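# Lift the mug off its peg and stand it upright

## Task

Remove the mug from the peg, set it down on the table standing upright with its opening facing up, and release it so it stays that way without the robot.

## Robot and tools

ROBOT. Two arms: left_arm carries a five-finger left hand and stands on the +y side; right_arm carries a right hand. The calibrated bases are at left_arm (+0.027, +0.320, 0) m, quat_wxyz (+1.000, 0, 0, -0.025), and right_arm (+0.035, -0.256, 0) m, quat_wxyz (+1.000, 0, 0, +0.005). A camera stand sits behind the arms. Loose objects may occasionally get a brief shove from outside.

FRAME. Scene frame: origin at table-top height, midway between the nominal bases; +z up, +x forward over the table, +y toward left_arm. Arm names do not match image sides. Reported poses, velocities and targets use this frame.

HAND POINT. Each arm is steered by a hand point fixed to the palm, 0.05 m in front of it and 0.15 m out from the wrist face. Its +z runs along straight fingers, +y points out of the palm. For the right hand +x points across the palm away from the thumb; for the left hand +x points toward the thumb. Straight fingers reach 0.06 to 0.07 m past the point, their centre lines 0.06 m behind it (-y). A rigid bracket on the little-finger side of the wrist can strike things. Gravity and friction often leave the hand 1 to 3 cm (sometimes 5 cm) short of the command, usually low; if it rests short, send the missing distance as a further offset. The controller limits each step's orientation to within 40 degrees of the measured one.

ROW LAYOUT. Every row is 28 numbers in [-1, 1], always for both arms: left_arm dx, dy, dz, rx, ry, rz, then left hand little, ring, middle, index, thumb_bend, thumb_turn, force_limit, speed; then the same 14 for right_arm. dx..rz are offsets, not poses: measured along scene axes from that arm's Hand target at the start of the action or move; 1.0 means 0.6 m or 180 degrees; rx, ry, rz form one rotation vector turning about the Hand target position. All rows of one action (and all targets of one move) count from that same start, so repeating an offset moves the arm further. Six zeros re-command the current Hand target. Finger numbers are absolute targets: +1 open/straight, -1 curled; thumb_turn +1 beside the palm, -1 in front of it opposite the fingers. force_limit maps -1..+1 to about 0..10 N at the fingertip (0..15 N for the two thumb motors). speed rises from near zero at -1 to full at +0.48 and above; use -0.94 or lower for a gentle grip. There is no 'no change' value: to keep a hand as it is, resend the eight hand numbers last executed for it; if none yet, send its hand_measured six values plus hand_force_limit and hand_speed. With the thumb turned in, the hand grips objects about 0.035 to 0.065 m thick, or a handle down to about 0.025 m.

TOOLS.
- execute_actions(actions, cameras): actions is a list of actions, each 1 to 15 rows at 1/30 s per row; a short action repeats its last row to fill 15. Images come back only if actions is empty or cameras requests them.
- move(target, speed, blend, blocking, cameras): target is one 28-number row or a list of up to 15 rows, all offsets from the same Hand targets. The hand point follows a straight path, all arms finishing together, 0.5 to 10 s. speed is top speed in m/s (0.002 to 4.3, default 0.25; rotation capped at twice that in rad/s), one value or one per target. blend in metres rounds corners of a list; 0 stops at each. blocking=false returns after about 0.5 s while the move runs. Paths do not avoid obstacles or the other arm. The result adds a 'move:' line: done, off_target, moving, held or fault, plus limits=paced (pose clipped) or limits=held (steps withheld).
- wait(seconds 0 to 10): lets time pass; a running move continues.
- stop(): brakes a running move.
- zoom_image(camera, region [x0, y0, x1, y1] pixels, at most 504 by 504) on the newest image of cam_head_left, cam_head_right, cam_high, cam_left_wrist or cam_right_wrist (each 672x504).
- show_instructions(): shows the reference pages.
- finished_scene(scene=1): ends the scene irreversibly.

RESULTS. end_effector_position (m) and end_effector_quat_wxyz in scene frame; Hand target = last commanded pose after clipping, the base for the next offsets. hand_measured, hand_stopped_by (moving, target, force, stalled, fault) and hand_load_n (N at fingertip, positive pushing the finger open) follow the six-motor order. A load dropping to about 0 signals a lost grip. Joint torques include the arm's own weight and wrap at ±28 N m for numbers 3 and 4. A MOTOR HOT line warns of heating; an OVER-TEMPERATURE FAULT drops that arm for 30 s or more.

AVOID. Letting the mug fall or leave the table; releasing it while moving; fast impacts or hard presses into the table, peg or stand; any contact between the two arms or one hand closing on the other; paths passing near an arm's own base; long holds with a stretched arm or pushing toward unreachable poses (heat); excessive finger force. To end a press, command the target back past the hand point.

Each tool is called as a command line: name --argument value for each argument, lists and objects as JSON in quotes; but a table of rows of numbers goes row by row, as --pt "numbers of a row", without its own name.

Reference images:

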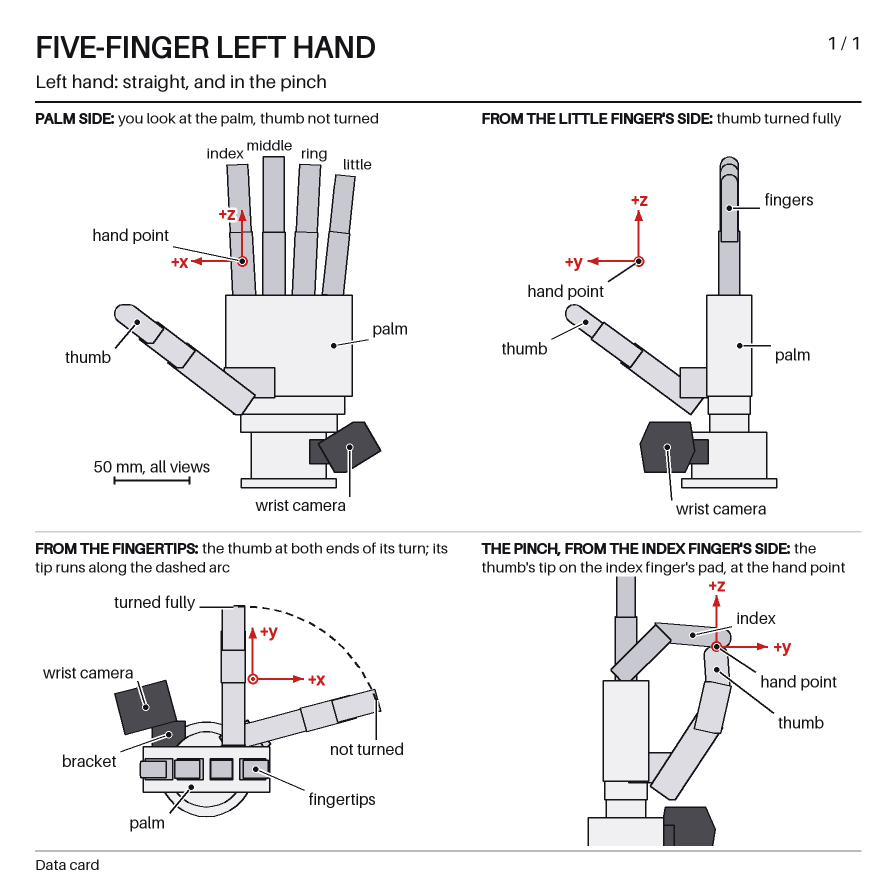

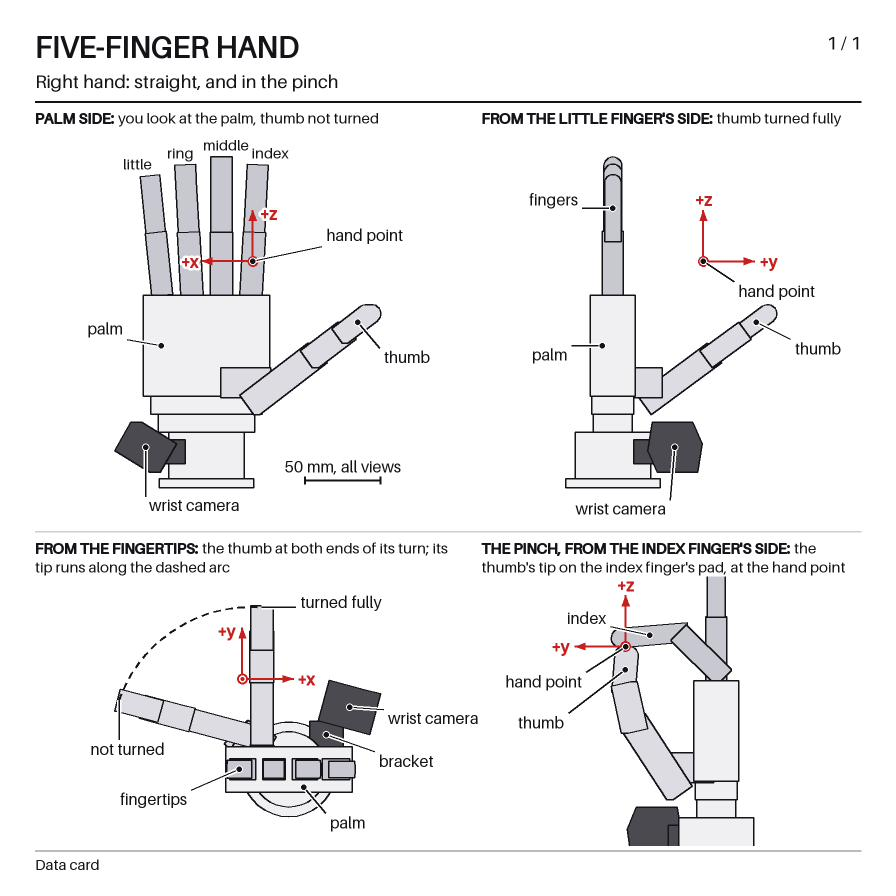

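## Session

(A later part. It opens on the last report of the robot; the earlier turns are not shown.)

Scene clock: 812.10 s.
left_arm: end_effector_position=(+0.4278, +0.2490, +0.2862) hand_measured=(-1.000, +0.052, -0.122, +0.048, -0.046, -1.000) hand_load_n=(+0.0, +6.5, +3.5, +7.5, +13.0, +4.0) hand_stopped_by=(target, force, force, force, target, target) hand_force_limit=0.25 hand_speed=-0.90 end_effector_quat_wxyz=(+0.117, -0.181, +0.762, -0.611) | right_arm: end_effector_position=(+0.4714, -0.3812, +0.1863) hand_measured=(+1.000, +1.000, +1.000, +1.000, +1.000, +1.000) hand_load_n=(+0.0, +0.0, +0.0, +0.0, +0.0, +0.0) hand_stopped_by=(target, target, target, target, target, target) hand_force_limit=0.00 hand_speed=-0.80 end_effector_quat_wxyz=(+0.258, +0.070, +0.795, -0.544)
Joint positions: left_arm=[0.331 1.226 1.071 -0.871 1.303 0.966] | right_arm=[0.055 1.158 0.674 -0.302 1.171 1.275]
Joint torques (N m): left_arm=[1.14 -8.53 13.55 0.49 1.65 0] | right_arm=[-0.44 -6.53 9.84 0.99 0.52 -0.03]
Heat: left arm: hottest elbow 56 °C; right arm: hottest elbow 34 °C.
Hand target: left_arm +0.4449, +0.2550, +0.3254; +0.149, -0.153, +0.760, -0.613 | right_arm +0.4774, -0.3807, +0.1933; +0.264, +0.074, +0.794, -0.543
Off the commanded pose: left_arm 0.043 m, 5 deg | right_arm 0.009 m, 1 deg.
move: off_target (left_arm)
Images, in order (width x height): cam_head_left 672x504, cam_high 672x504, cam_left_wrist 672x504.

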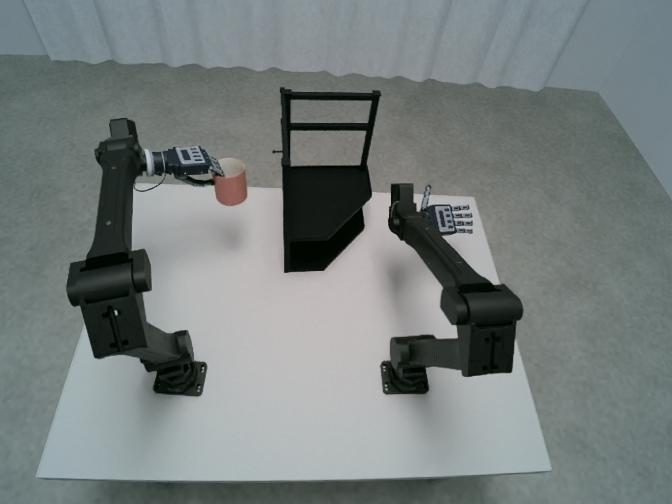

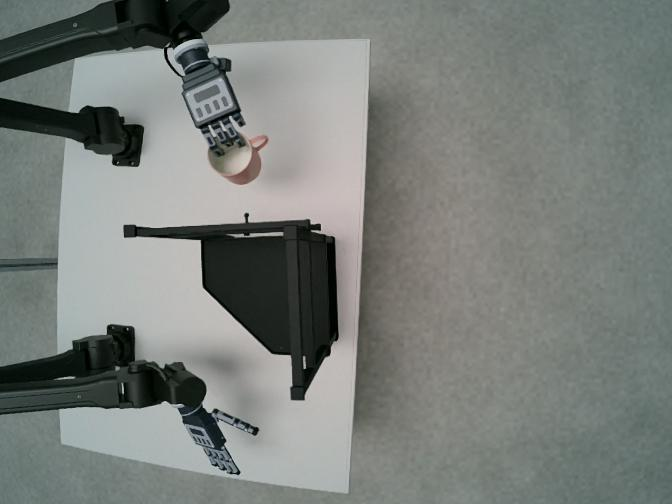

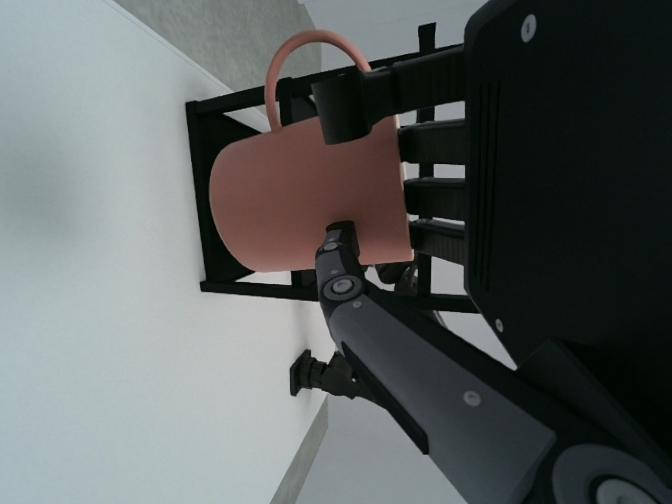

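zoom_image --camera "cam_head_left" --region '[180, 130, 280, 230]'

zoom_image --camera "cam_high" --region '[180, 100, 300, 200]'

Scaled by 5.040 from the camera's 672x504 image, which has a finer 960x720 frame.

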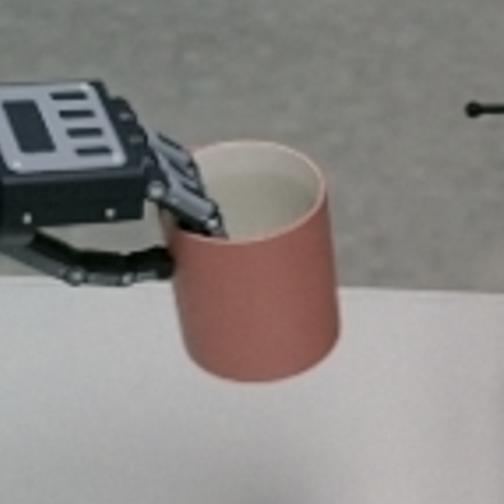

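Scaled by 4.200 from the camera's 672x504 image, which has a finer 960x720 frame.

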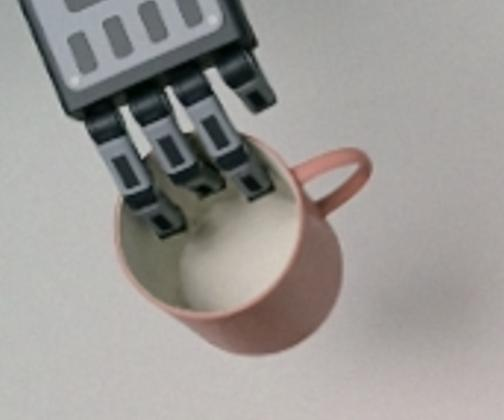

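move --target '[0,0,-0.29,0,-0.035,0,-1,-0.5,-0.5,-0.5,-0.05,-1,0.25,-0.9,0,0,0,0,0,0,1,1,1,1,1,1,0,-0.8]' --speed 0.12 --cameras '["cam_left_wrist", "cam_high", "cam_head_left"]'

zoom_image --camera "cam_head_left" --region '[160, 150, 280, 270]'

zoom_image --camera "cam_high" --region '[180, 100, 300, 200]'

Scene clock: 851.77 s.
left_arm: end_effector_position=(+0.4391, +0.2516, +0.1380) hand_measured=(-1.000, +0.052, -0.122, +0.048, -0.046, -1.000) hand_load_n=(+0.0, +6.5, +3.5, +7.5, +13.0, +4.0) hand_stopped_by=(target, force, force, force, target, target) hand_force_limit=0.25 hand_speed=-0.90 end_effector_quat_wxyz=(+0.175, -0.132, +0.756, -0.617) | right_arm: end_effector_position=(+0.4714, -0.3812, +0.1863) hand_measured=(+1.000, +1.000, +1.000, +1.000, +1.000, +1.000) hand_load_n=(+0.0, +0.0, +0.0, +0.0, +0.0, +0.0) hand_stopped_by=(target, target, target, target, target, target) hand_force_limit=0.00 hand_speed=-0.80 end_effector_quat_wxyz=(+0.258, +0.070, +0.795, -0.544)
Joint positions: left_arm=[0.336 1.371 0.74 -0.211 1.33 0.931] | right_arm=[0.055 1.158 0.674 -0.302 1.171 1.275]
Joint torques (N m): left_arm=[1.2 -9.82 7.34 1.76 1.67 -0.11] | right_arm=[-0.38 -6.59 9.83 0.95 0.53 -0.04]
Heat: left arm: hottest elbow 61 °C; right arm: hottest elbow 34 °C.
Hand target: left_arm +0.4448, +0.2549, +0.1513; +0.191, -0.119, +0.751, -0.621 | right_arm +0.4774, -0.3807, +0.1933; +0.264, +0.074, +0.794, -0.543
Off the commanded pose: left_arm 0.015 m, 2 deg | right_arm 0.009 m, 1 deg.
move: off_target (left_arm)
Images, in order (width x height): cam_head_left 672x504, cam_high 672x504, cam_left_wrist 672x504.

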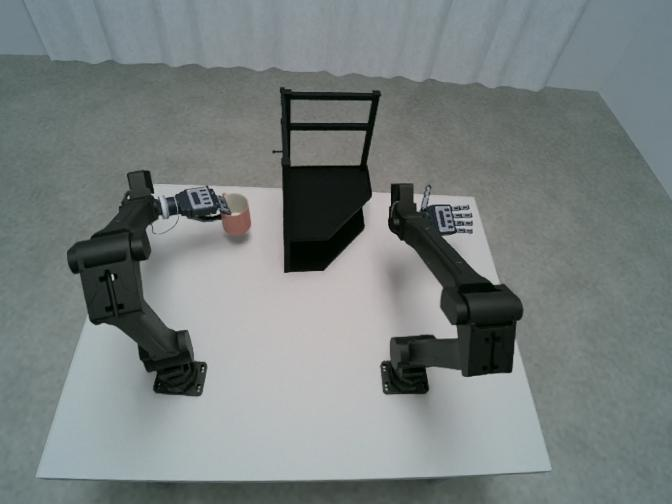

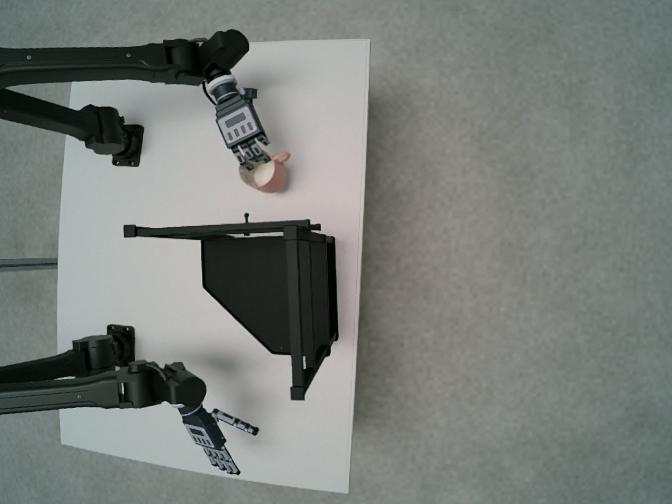

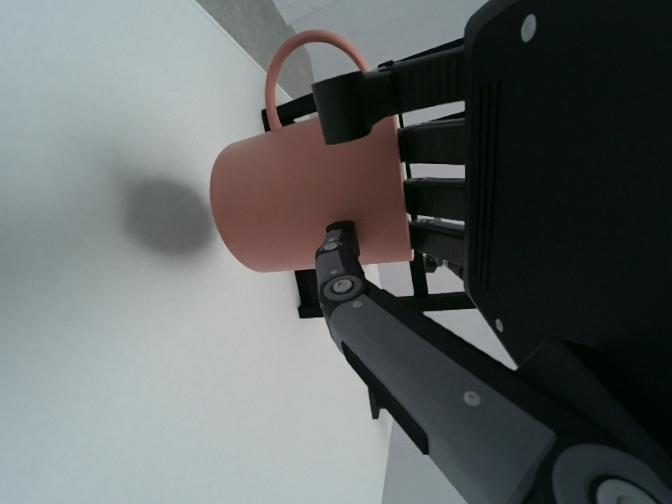

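Scaled by 4.200 from the camera's 672x504 image, which has a finer 960x720 frame.

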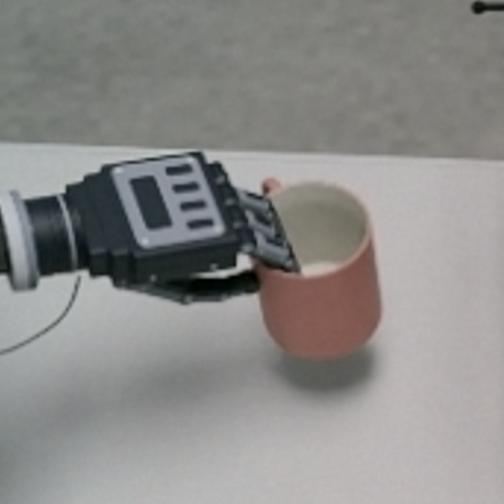

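Scaled by 4.200 from the camera's 672x504 image, which has a finer 960x720 frame.

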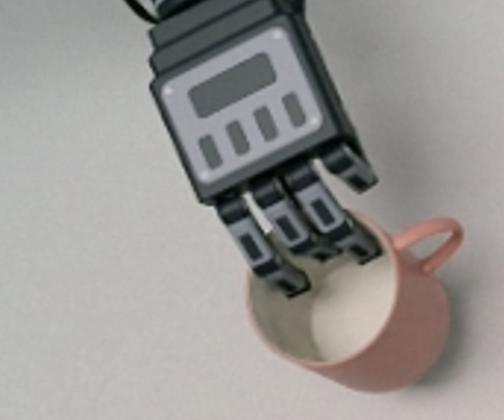

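move --target '[0,0,-0.075,0,0,0,-1,-0.5,-0.5,-0.5,-0.05,-1,0.25,-0.9,0,0,0,0,0,0,1,1,1,1,1,1,0,-0.8]' --speed 0.1 --cameras '["cam_left_wrist", "cam_head_left"]'

zoom_image --camera "cam_head_left" --region '[180, 170, 280, 270]'

Scene clock: 870.97 s.
left_arm: end_effector_position=(+0.4391, +0.2515, +0.0955) hand_measured=(-1.000, +0.052, -0.122, +0.048, -0.046, -1.000) hand_load_n=(+0.0, +6.5, +3.5, +7.5, +13.0, +4.0) hand_stopped_by=(target, force, force, force, target, target) hand_force_limit=0.25 hand_speed=-0.90 end_effector_quat_wxyz=(+0.177, -0.130, +0.756, -0.617) | right_arm: end_effector_position=(+0.4714, -0.3812, +0.1863) hand_measured=(+1.000, +1.000, +1.000, +1.000, +1.000, +1.000) hand_load_n=(+0.0, +0.0, +0.0, +0.0, +0.0, -0.5) hand_stopped_by=(target, target, target, target, target, target) hand_force_limit=0.00 hand_speed=-0.80 end_effector_quat_wxyz=(+0.258, +0.070, +0.795, -0.544)
Joint positions: left_arm=[0.336 1.461 0.685 -0.058 1.331 0.928] | right_arm=[0.055 1.158 0.674 -0.302 1.171 1.275]
Joint torques (N m): left_arm=[1.26 -10.05 6.49 1.77 1.63 -0.11] | right_arm=[-0.21 -6.59 9.83 0.98 0.52 -0.04]
Heat: left arm: hottest elbow 53 °C; right arm: hottest elbow 34 °C.
Hand target: left_arm +0.4449, +0.2549, +0.1064; +0.191, -0.119, +0.751, -0.621 | right_arm +0.4774, -0.3807, +0.1933; +0.264, +0.074, +0.794, -0.543
Off the commanded pose: left_arm 0.013 m, 2 deg | right_arm 0.009 m, 1 deg.
move: off_target (left_arm)
Images, in order (width x height): cam_head_left 672x504, cam_left_wrist 672x504.

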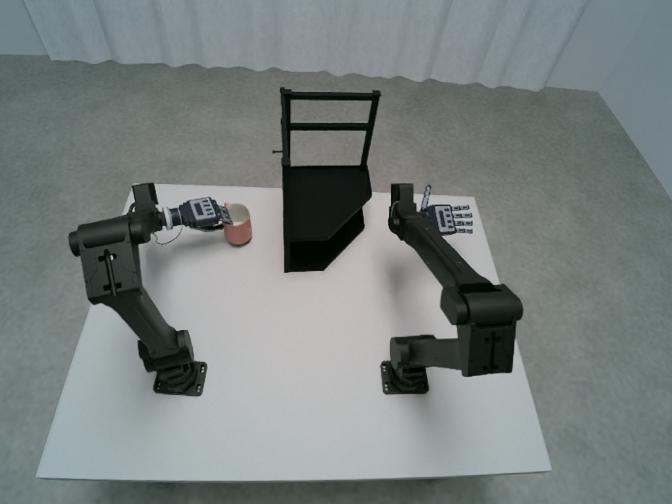

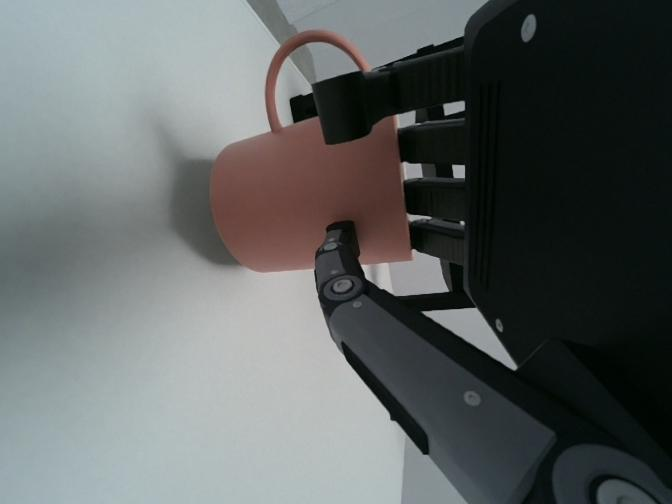

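Scaled by 5.040 from the camera's 672x504 image, which has a finer 960x720 frame.

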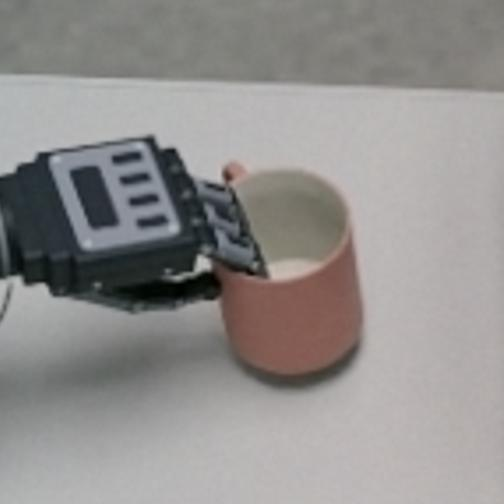

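move --target '[0,0,-0.028,0,0,0,-1,-0.5,-0.5,-0.5,-0.05,-1,0.25,-0.9,0,0,0,0,0,0,1,1,1,1,1,1,0,-0.8]' --speed 0.04 --cameras '["cam_left_wrist", "cam_head_left"]'

zoom_image --camera "cam_head_left" --region '[180, 170, 280, 270]'

Scene clock: 875.00 s.
left_arm: end_effector_position=(+0.4388, +0.2514, +0.0799) hand_measured=(-1.000, +0.052, -0.122, +0.048, -0.046, -1.000) hand_load_n=(+0.0, +6.0, +3.5, +7.0, +13.0, +4.0) hand_stopped_by=(target, force, force, force, target, target) hand_force_limit=0.25 hand_speed=-0.90 end_effector_quat_wxyz=(+0.178, -0.129, +0.756, -0.617) | right_arm: end_effector_position=(+0.4714, -0.3812, +0.1863) hand_measured=(+1.000, +1.000, +1.000, +1.000, +1.000, +1.000) hand_load_n=(+0.0, +0.0, +0.0, +0.0, +0.0, -0.5) hand_stopped_by=(target, target, target, target, target, target) hand_force_limit=0.00 hand_speed=-0.80 end_effector_quat_wxyz=(+0.258, +0.070, +0.795, -0.544)
Joint positions: left_arm=[0.336 1.499 0.668 -0.001 1.331 0.928] | right_arm=[0.055 1.158 0.674 -0.302 1.171 1.275]
Joint torques (N m): left_arm=[1.2 -10.05 6.23 1.8 1.61 -0.1] | right_arm=[-0.26 -6.59 9.83 0.96 0.53 -0.03]
Heat: left arm: hottest elbow 52 °C; right arm: hottest elbow 34 °C.
Hand target: left_arm +0.4450, +0.2549, +0.0895; +0.191, -0.119, +0.751, -0.621 | right_arm +0.4774, -0.3807, +0.1933; +0.264, +0.074, +0.794, -0.543
Off the commanded pose: left_arm 0.012 m, 2 deg | right_arm 0.009 m, 1 deg.
move: off_target (left_arm)
Images, in order (width x height): cam_head_left 672x504, cam_left_wrist 672x504.

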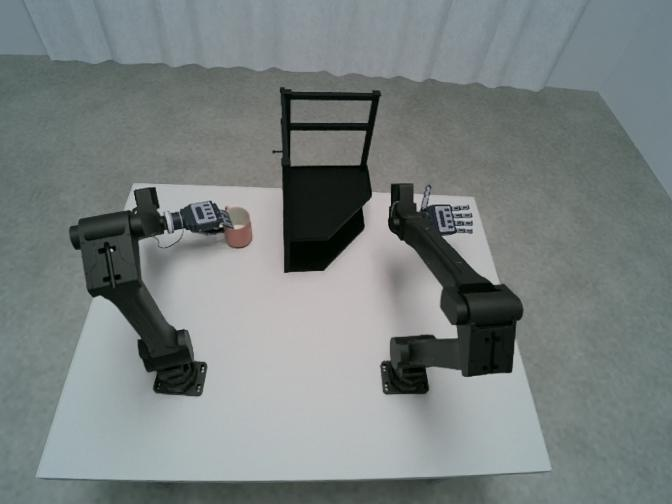

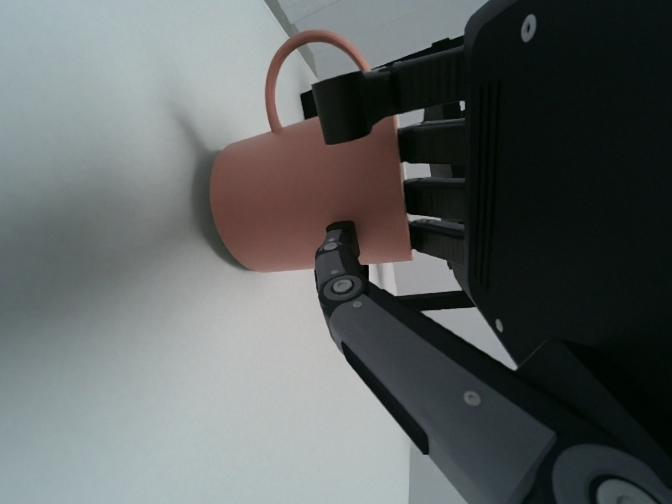

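Scaled by 5.040 from the camera's 672x504 image, which has a finer 960x720 frame.

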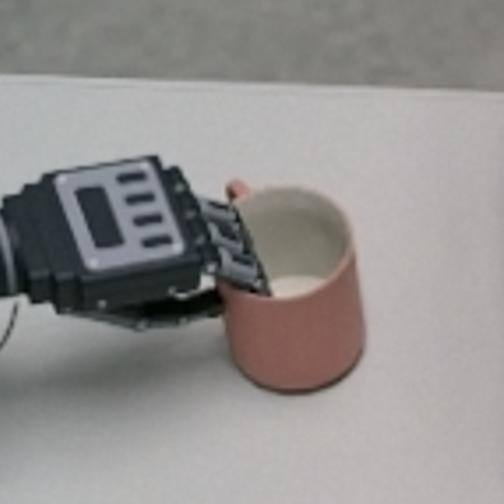

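Almost touching; lower in small slow steps.

move --target '[0,0,-0.01,0,0,0,-1,-0.5,-0.5,-0.5,-0.05,-1,0.25,-0.9,0,0,0,0,0,0,1,1,1,1,1,1,0,-0.8]' --speed 0.02 --cameras '[]'

move --target '[0,0,-0.01,0,0,0,-1,-0.5,-0.5,-0.5,-0.05,-1,0.25,-0.9,0,0,0,0,0,0,1,1,1,1,1,1,0,-0.8]' --speed 0.02 --cameras '["cam_left_wrist", "cam_head_left", "cam_high"]'

zoom_image --camera "cam_head_left" --region '[180, 170, 280, 270]'

Scene clock: 882.60 s.
left_arm: end_effector_position=(+0.4388, +0.2516, +0.0745) hand_measured=(-1.000, +0.052, -0.122, +0.048, -0.046, -1.000) hand_load_n=(+0.0, +6.5, +3.5, +7.5, +12.5, +4.0) hand_stopped_by=(target, force, force, force, target, target) hand_force_limit=0.25 hand_speed=-0.90 end_effector_quat_wxyz=(+0.179, -0.129, +0.756, -0.617) | right_arm: end_effector_position=(+0.4714, -0.3812, +0.1863) hand_measured=(+1.000, +1.000, +1.000, +1.000, +1.000, +1.000) hand_load_n=(+0.0, +0.0, +0.0, +0.0, +0.0, +0.0) hand_stopped_by=(target, target, target, target, target, target) hand_force_limit=0.00 hand_speed=-0.80 end_effector_quat_wxyz=(+0.258, +0.070, +0.795, -0.544)
Joint positions: left_arm=[0.337 1.513 0.662 0.021 1.331 0.927] | right_arm=[0.055 1.158 0.674 -0.302 1.171 1.275]
Joint torques (N m): left_arm=[1.2 -9.7 6.09 1.78 1.6 -0.1] | right_arm=[-0.38 -6.53 9.84 0.95 0.52 -0.03]
Heat: left arm: hottest elbow 50 °C; right arm: hottest elbow 34 °C.
Hand target: left_arm +0.4450, +0.2550, +0.0836; +0.191, -0.119, +0.751, -0.621 | right_arm +0.4774, -0.3807, +0.1933; +0.264, +0.074, +0.794, -0.543
Off the commanded pose: left_arm 0.011 m, 2 deg | right_arm 0.009 m, 1 deg.
move: off_target (left_arm)
No camera images: "cameras" was empty.

Scene clock: 883.57 s.
left_arm: end_effector_position=(+0.4407, +0.2519, +0.0715) hand_measured=(-1.000, +0.052, -0.122, +0.048, -0.046, -1.000) hand_load_n=(+0.0, +6.5, +3.5, +7.5, +13.0, +4.0) hand_stopped_by=(target, force, force, force, target, target) hand_force_limit=0.25 hand_speed=-0.90 end_effector_quat_wxyz=(+0.180, -0.127, +0.755, -0.617) | right_arm: end_effector_position=(+0.4714, -0.3812, +0.1863) hand_measured=(+1.000, +1.000, +1.000, +1.000, +1.000, +1.000) hand_load_n=(+0.0, +0.0, +0.0, -0.5, +0.0, -0.5) hand_stopped_by=(target, target, target, target, target, target) hand_force_limit=0.00 hand_speed=-0.80 end_effector_quat_wxyz=(+0.258, +0.070, +0.795, -0.544)
Joint positions: left_arm=[0.337 1.525 0.662 0.042 1.333 0.924] | right_arm=[0.055 1.158 0.674 -0.302 1.171 1.275]
Joint torques (N m): left_arm=[1.2 -9.7 5.72 1.77 1.52 -0.06] | right_arm=[-0.32 -6.71 9.83 0.95 0.53 -0.04]
Heat: left arm: hottest elbow 50 °C; right arm: hottest elbow 34 °C.
Hand target: left_arm +0.4450, +0.2550, +0.0777; +0.191, -0.119, +0.751, -0.621 | right_arm +0.4774, -0.3807, +0.1933; +0.264, +0.074, +0.794, -0.543
Off the commanded pose: left_arm 0.008 m, 2 deg | right_arm 0.009 m, 1 deg.
move: done
Images, in order (width x height): cam_head_left 672x504, cam_high 672x504, cam_left_wrist 672x504.

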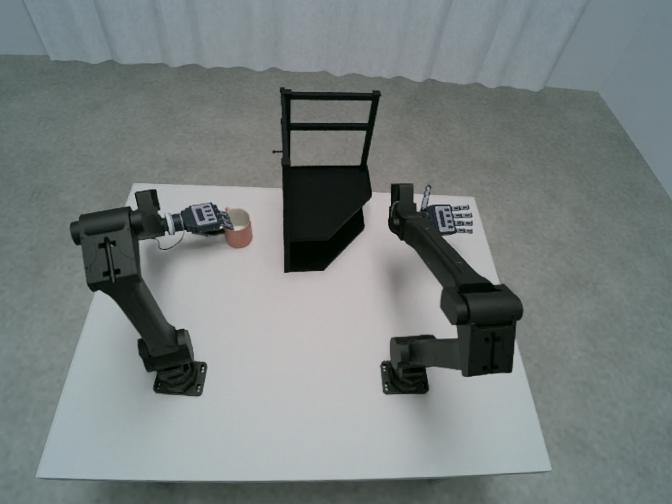

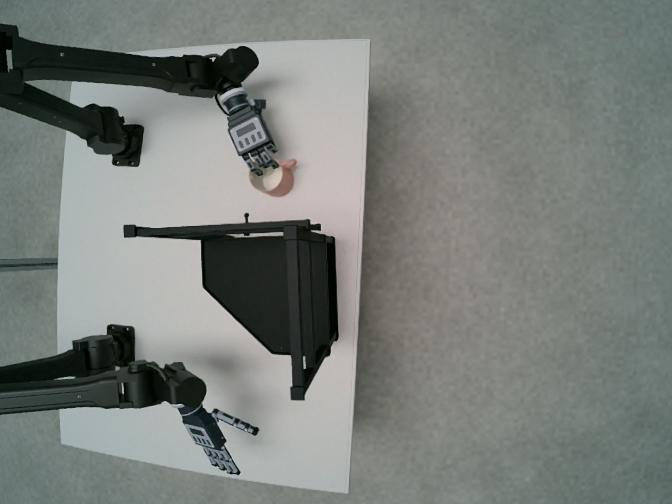

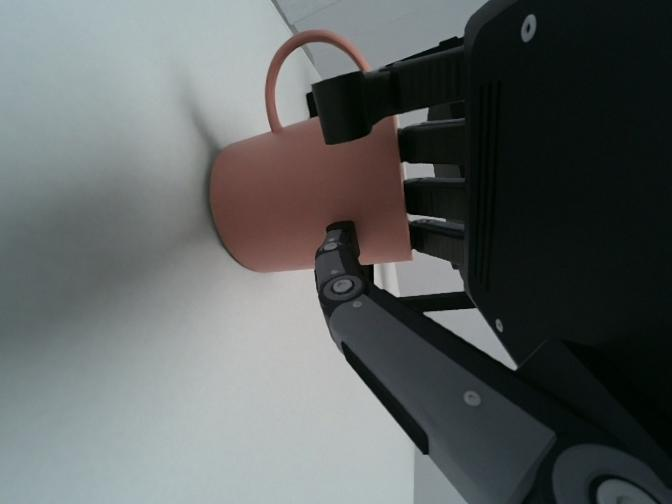

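Scaled by 5.040 from the camera's 672x504 image, which has a finer 960x720 frame.

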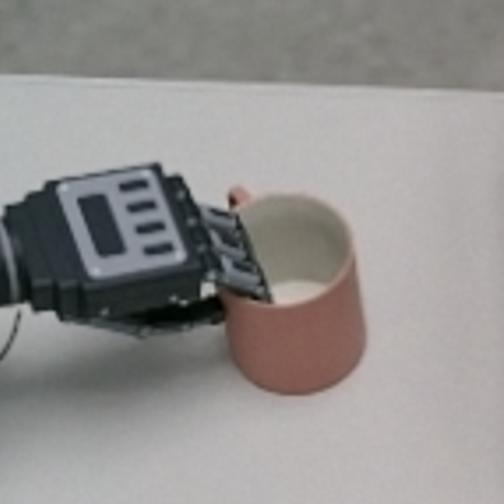

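move --target '[0,0,-0.01,0,0,0,-1,-0.5,-0.5,-0.5,-0.05,-1,0.25,-0.9,0,0,0,0,0,0,1,1,1,1,1,1,0,-0.8]' --speed 0.02 --cameras '["cam_left_wrist", "cam_head_left"]'

zoom_image --camera "cam_left_wrist" --region '[150, 100, 350, 300]'

Scene clock: 887.60 s.
left_arm: end_effector_position=(+0.4419, +0.2515, +0.0711) hand_measured=(-1.000, +0.052, -0.122, +0.048, -0.046, -1.000) hand_load_n=(+0.0, +6.5, +3.5, +7.5, +13.0, +4.0) hand_stopped_by=(target, force, force, force, target, target) hand_force_limit=0.25 hand_speed=-0.90 end_effector_quat_wxyz=(+0.180, -0.125, +0.753, -0.621) | right_arm: end_effector_position=(+0.4714, -0.3812, +0.1863) hand_measured=(+1.000, +1.000, +1.000, +1.000, +1.000, +1.000) hand_load_n=(+0.0, +0.0, +0.0, +0.0, +0.0, +0.0) hand_stopped_by=(target, target, target, target, target, target) hand_force_limit=0.00 hand_speed=-0.80 end_effector_quat_wxyz=(+0.258, +0.070, +0.795, -0.544)
Joint positions: left_arm=[0.337 1.534 0.662 0.064 1.342 0.913] | right_arm=[0.055 1.158 0.674 -0.302 1.171 1.275]
Joint torques (N m): left_arm=[1.26 -9.11 5.33 1.72 1.12 0.04] | right_arm=[-0.32 -6.71 9.8 0.96 0.52 -0.03]
Heat: left arm: hottest elbow 48 °C; right arm: hottest elbow 34 °C.
Hand target: left_arm +0.4450, +0.2550, +0.0717; +0.191, -0.119, +0.751, -0.621 | right_arm +0.4774, -0.3807, +0.1933; +0.264, +0.074, +0.794, -0.543
Off the commanded pose: left_arm 0.005 m, 1 deg | right_arm 0.009 m, 1 deg.
move: done
Images, in order (width x height): cam_head_left 672x504, cam_left_wrist 672x504.

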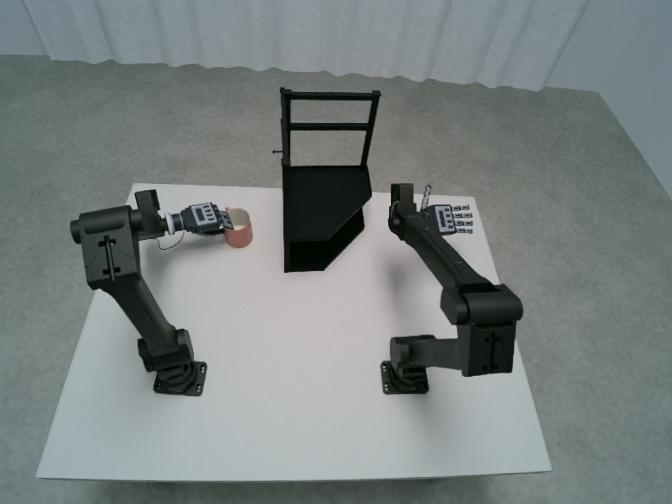

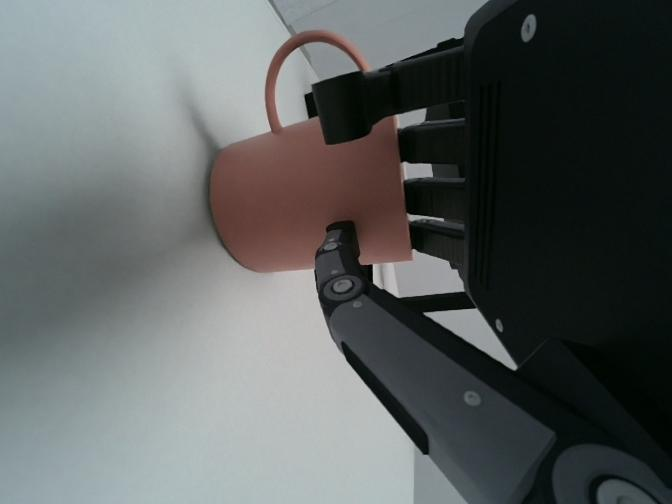

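Scaled by 2.520 from the camera's 672x504 image, which has a finer 960x720 frame.

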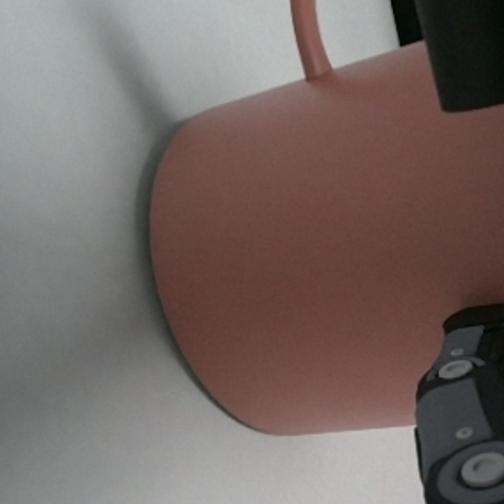

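move --target '[0,0,0.0,0,0.022,0,-1,-0.5,-0.5,-0.5,-0.05,-1,0.25,-0.9,0,0,0,0,0,0,1,1,1,1,1,1,0,-0.8]' --speed 0.05 --cameras '["cam_left_wrist", "cam_head_left"]'

zoom_image --camera "cam_left_wrist" --region '[150, 100, 350, 300]'

Scene clock: 896.53 s.
left_arm: end_effector_position=(+0.4374, +0.2507, +0.0698) hand_measured=(-1.000, +0.052, -0.122, +0.048, -0.046, -1.000) hand_load_n=(+0.0, +7.0, +3.5, +8.0, +12.0, +4.0) hand_stopped_by=(target, force, force, force, target, target) hand_force_limit=0.25 hand_speed=-0.90 end_effector_quat_wxyz=(+0.162, -0.139, +0.755, -0.621) | right_arm: end_effector_position=(+0.4714, -0.3812, +0.1863) hand_measured=(+1.000, +1.000, +1.000, +1.000, +1.000, +1.000) hand_load_n=(+0.0, +0.0, +0.0, +0.0, +0.0, +0.0) hand_stopped_by=(target, target, target, target, target, target) hand_force_limit=0.00 hand_speed=-0.80 end_effector_quat_wxyz=(+0.258, +0.070, +0.795, -0.544)
Joint positions: left_arm=[0.337 1.534 0.677 -0.024 1.339 0.94] | right_arm=[0.055 1.158 0.674 -0.302 1.171 1.275]
Joint torques (N m): left_arm=[0.85 -9 6.82 0.24 0.48 0.05] | right_arm=[-0.26 -6.59 9.78 0.99 0.53 -0.04]
Heat: left arm: hottest elbow 46 °C; right arm: hottest elbow 34 °C.
Hand target: left_arm +0.4448, +0.2549, +0.0714; +0.165, -0.140, +0.757, -0.616 | right_arm +0.4774, -0.3807, +0.1933; +0.264, +0.074, +0.794, -0.543
Off the commanded pose: left_arm 0.009 m, 1 deg | right_arm 0.009 m, 1 deg.
move: done
Images, in order (width x height): cam_head_left 672x504, cam_left_wrist 672x504.

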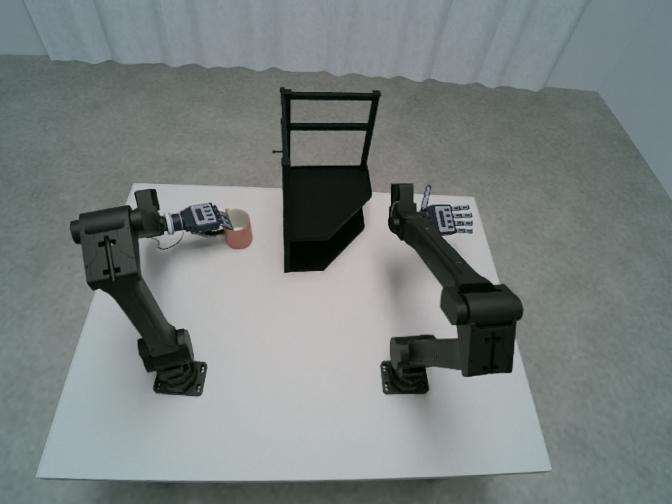

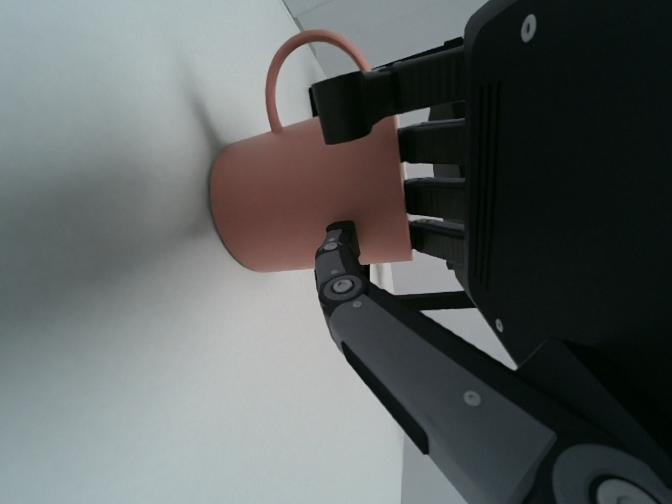

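Scaled by 2.520 from the camera's 672x504 image, which has a finer 960x720 frame.

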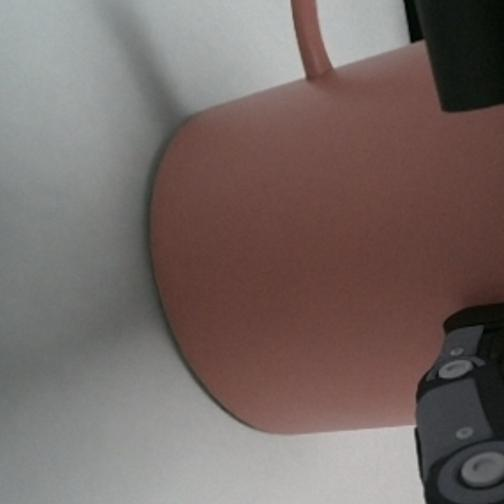

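move --target '[0,0,0,0,0,0,-1,-0.2,-0.25,-0.2,0.15,-1,0.25,-0.85,0,0,0,0,0,0,1,1,1,1,1,1,0,-0.8]' --speed 0.05 --cameras '["cam_left_wrist", "cam_head_left"]'

zoom_image --camera "cam_head_left" --region '[180, 170, 280, 270]'

Scene clock: 907.43 s.
left_arm: end_effector_position=(+0.4368, +0.2511, +0.0687) hand_measured=(-1.000, +0.052, -0.132, +0.048, +0.150, -1.000) hand_load_n=(+0.0, +0.0, +0.0, +0.0, +0.0, +0.0) hand_stopped_by=(target, force, force, force, target, target) hand_force_limit=0.25 hand_speed=-0.85 end_effector_quat_wxyz=(+0.159, -0.143, +0.756, -0.619) | right_arm: end_effector_position=(+0.4714, -0.3812, +0.1863) hand_measured=(+1.000, +1.000, +1.000, +1.000, +1.000, +1.000) hand_load_n=(+0.0, +0.0, +0.0, +0.0, +0.0, +0.0) hand_stopped_by=(target, target, target, target, target, target) hand_force_limit=0.00 hand_speed=-0.80 end_effector_quat_wxyz=(+0.258, +0.070, +0.795, -0.544)
Joint positions: left_arm=[0.337 1.534 0.678 -0.035 1.332 0.942] | right_arm=[0.055 1.158 0.674 -0.302 1.171 1.275]
Joint torques (N m): left_arm=[0.85 -8.94 6.89 0.42 0.76 0.07] | right_arm=[-0.32 -6.59 9.8 0.94 0.52 -0.04]
Heat: left arm: hottest elbow 44 °C; right arm: hottest elbow 34 °C.
Hand target: left_arm +0.4449, +0.2549, +0.0715; +0.165, -0.140, +0.757, -0.616 | right_arm +0.4774, -0.3807, +0.1933; +0.264, +0.074, +0.794, -0.543
Off the commanded pose: left_arm 0.009 m, 1 deg | right_arm 0.009 m, 1 deg.
move: done
Images, in order (width x height): cam_head_left 672x504, cam_left_wrist 672x504.

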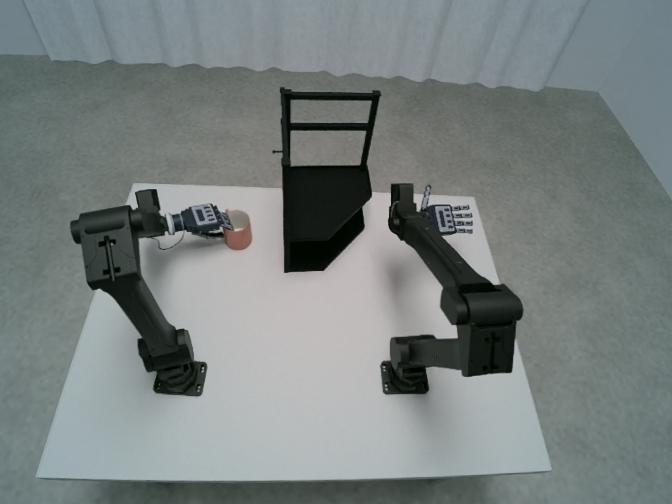

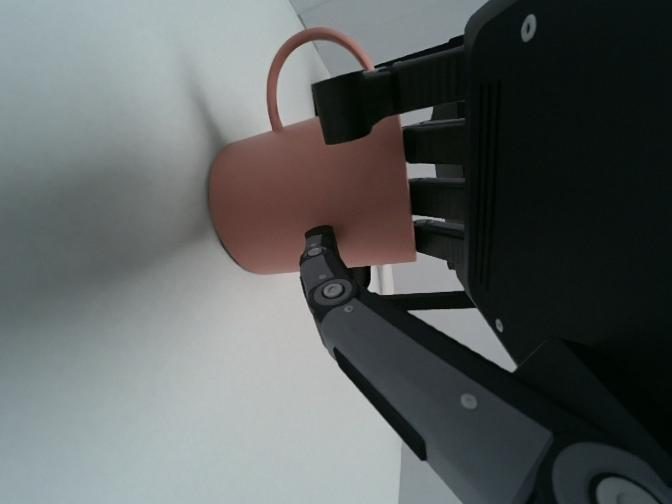

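Scaled by 5.040 from the camera's 672x504 image, which has a finer 960x720 frame.

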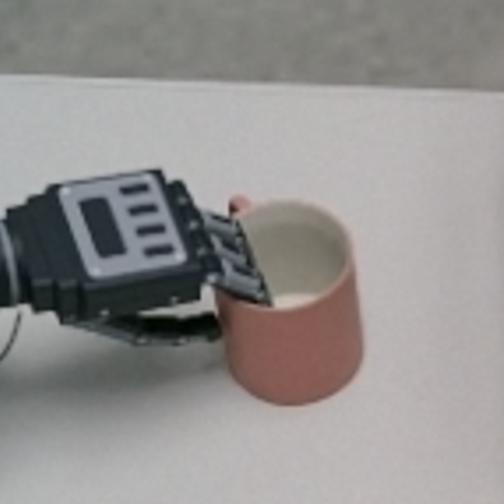

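move --target '[0,0,0,0,0,0,-0.6,0.6,0.6,0.6,0.3,-1,0.25,-0.6,0,0,0,0,0,0,1,1,1,1,1,1,0,-0.8]' --speed 0.05 --cameras '["cam_left_wrist", "cam_head_left"]'

zoom_image --camera "cam_head_left" --region '[180, 170, 280, 270]'

Scene clock: 912.13 s.
left_arm: end_effector_position=(+0.4368, +0.2513, +0.0682) hand_measured=(-0.600, +0.600, +0.600, +0.600, +0.300, -1.000) hand_load_n=(+0.0, +0.0, +0.0, +0.0, +0.0, +0.5) hand_stopped_by=(target, target, target, target, target, target) hand_force_limit=0.25 hand_speed=-0.60 end_effector_quat_wxyz=(+0.159, -0.144, +0.756, -0.618) | right_arm: end_effector_position=(+0.4714, -0.3812, +0.1863) hand_measured=(+1.000, +1.000, +1.000, +1.000, +1.000, +1.000) hand_load_n=(+0.0, +0.0, +0.0, +0.0, +0.0, +0.0) hand_stopped_by=(target, target, target, target, target, target) hand_force_limit=0.00 hand_speed=-0.80 end_effector_quat_wxyz=(+0.258, +0.070, +0.795, -0.544)
Joint positions: left_arm=[0.337 1.534 0.678 -0.037 1.33 0.943] | right_arm=[0.055 1.158 0.674 -0.302 1.171 1.275]
Joint torques (N m): left_arm=[0.85 -8.88 6.89 0.49 0.88 0.07] | right_arm=[-0.32 -6.53 9.84 0.94 0.53 -0.04]
Heat: left arm: hottest elbow 44 °C; right arm: hottest elbow 34 °C.
Hand target: left_arm +0.4450, +0.2549, +0.0716; +0.165, -0.140, +0.757, -0.616 | right_arm +0.4774, -0.3807, +0.1933; +0.264, +0.074, +0.794, -0.543
Off the commanded pose: left_arm 0.010 m, 1 deg | right_arm 0.009 m, 1 deg.
move: done
Images, in order (width x height): cam_head_left 672x504, cam_left_wrist 672x504.

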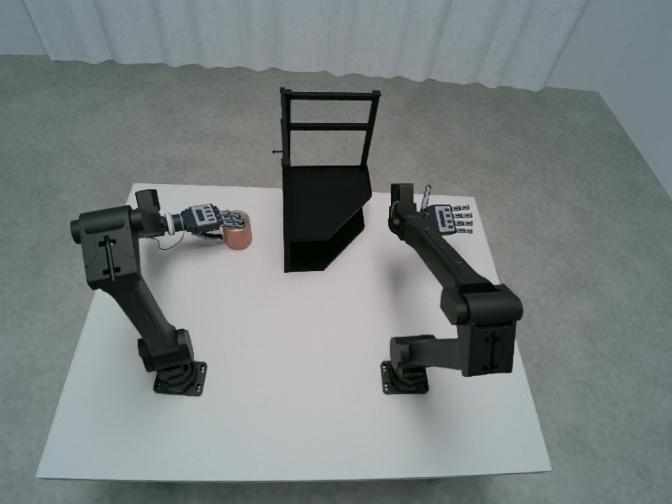

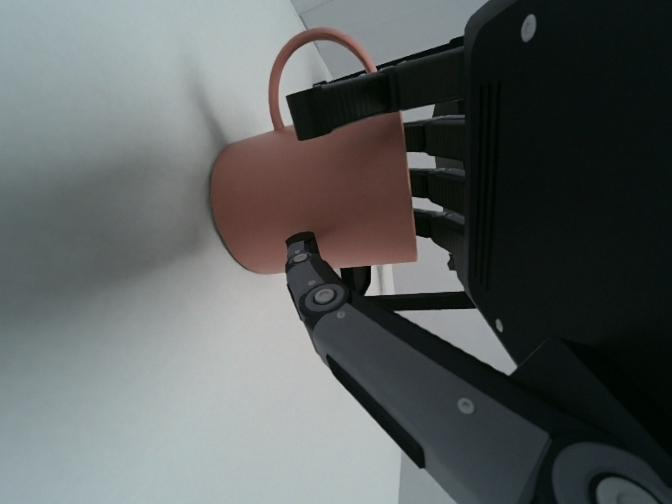

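Scaled by 5.040 from the camera's 672x504 image, which has a finer 960x720 frame.

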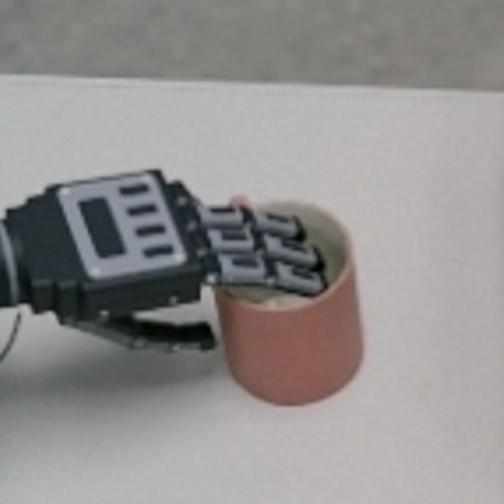

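move --pt "0 0.0 0 0 0 0 -0.6 1 1 1 0.3 -1 0.25 -0.4 0 0 0 0 0 0 1 1 1 1 1 1 0 -0.8" --pt "0 0.025 0.06 0 0 0 -0.6 1 1 1 0.3 -1 0.25 -0.4 0 0 0 0 0 0 1 1 1 1 1 1 0 -0.8" --pt "-0.02 0.08 0.22 0 0 0 -0.6 1 1 1 0.3 -1 0.25 -0.4 0 0 0 0 0 0 1 1 1 1 1 1 0 -0.8" --speed '[0.05, 0.08, 0.12]' --blend '[0, 0.015, 0]' --cameras '["cam_left_wrist", "cam_head_left", "cam_high"]'

zoom_image --camera "cam_head_left" --region '[180, 170, 280, 270]'

Scene clock: 928.07 s.
left_arm: end_effector_position=(+0.4167, +0.2939, +0.1877) hand_measured=(-0.600, +1.000, +1.000, +1.000, +0.300, -1.000) hand_load_n=(+0.0, +0.0, +0.0, -0.5, +0.0, +0.0) hand_stopped_by=(target, target, target, target, target, target) hand_force_limit=0.25 hand_speed=-0.40 end_effector_quat_wxyz=(+0.148, -0.154, +0.756, -0.619) | right_arm: end_effector_position=(+0.4714, -0.3812, +0.1863) hand_measured=(+1.000, +1.000, +1.000, +1.000, +1.000, +1.000) hand_load_n=(+0.0, +0.0, +0.0, +0.0, +0.0, -0.5) hand_stopped_by=(target, target, target, target, target, target) hand_force_limit=0.00 hand_speed=-0.80 end_effector_quat_wxyz=(+0.258, +0.070, +0.795, -0.544)
Joint positions: left_arm=[0.463 1.374 0.951 -1.033 1.379 1.488] | right_arm=[0.055 1.158 0.674 -0.302 1.171 1.275]
Joint torques (N m): left_arm=[1.03 -8.23 10.47 -0.12 1.27 0.08] | right_arm=[-0.38 -6.65 9.83 0.98 0.53 -0.04]
Heat: left arm: hottest elbow 43 °C; right arm: hottest elbow 34 °C.
Hand target: left_arm +0.4329, +0.3029, +0.2035; +0.165, -0.140, +0.757, -0.616 | right_arm +0.4774, -0.3807, +0.1933; +0.264, +0.074, +0.794, -0.543
Off the commanded pose: left_arm 0.024 m, 3 deg | right_arm 0.009 m, 1 deg.
move: off_target (left_arm)
Images, in order (width x height): cam_head_left 672x504, cam_high 672x504, cam_left_wrist 672x504.

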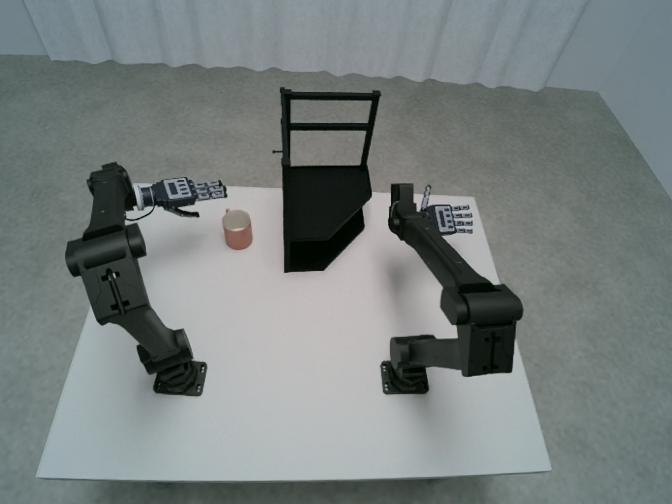

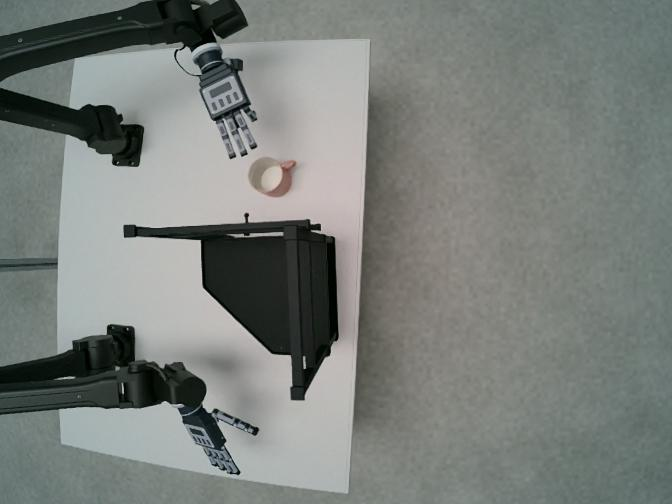

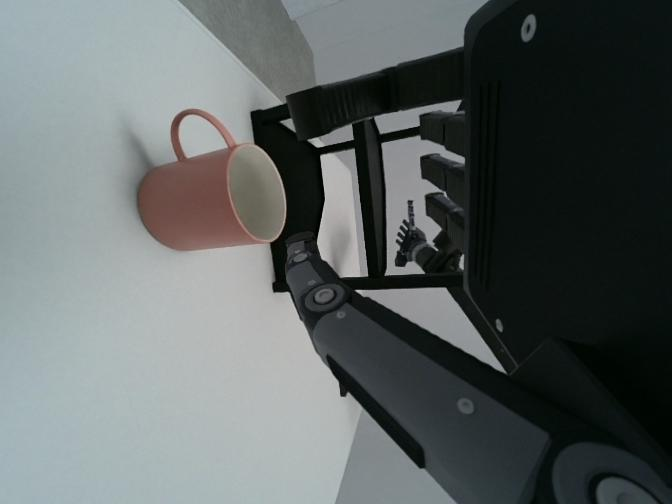

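Scaled by 5.040 from the camera's 672x504 image, which has a finer 960x720 frame.

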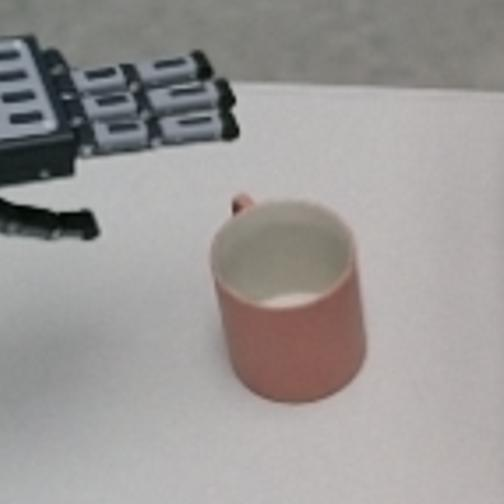

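finished_scene

The scene is finished: the task was done.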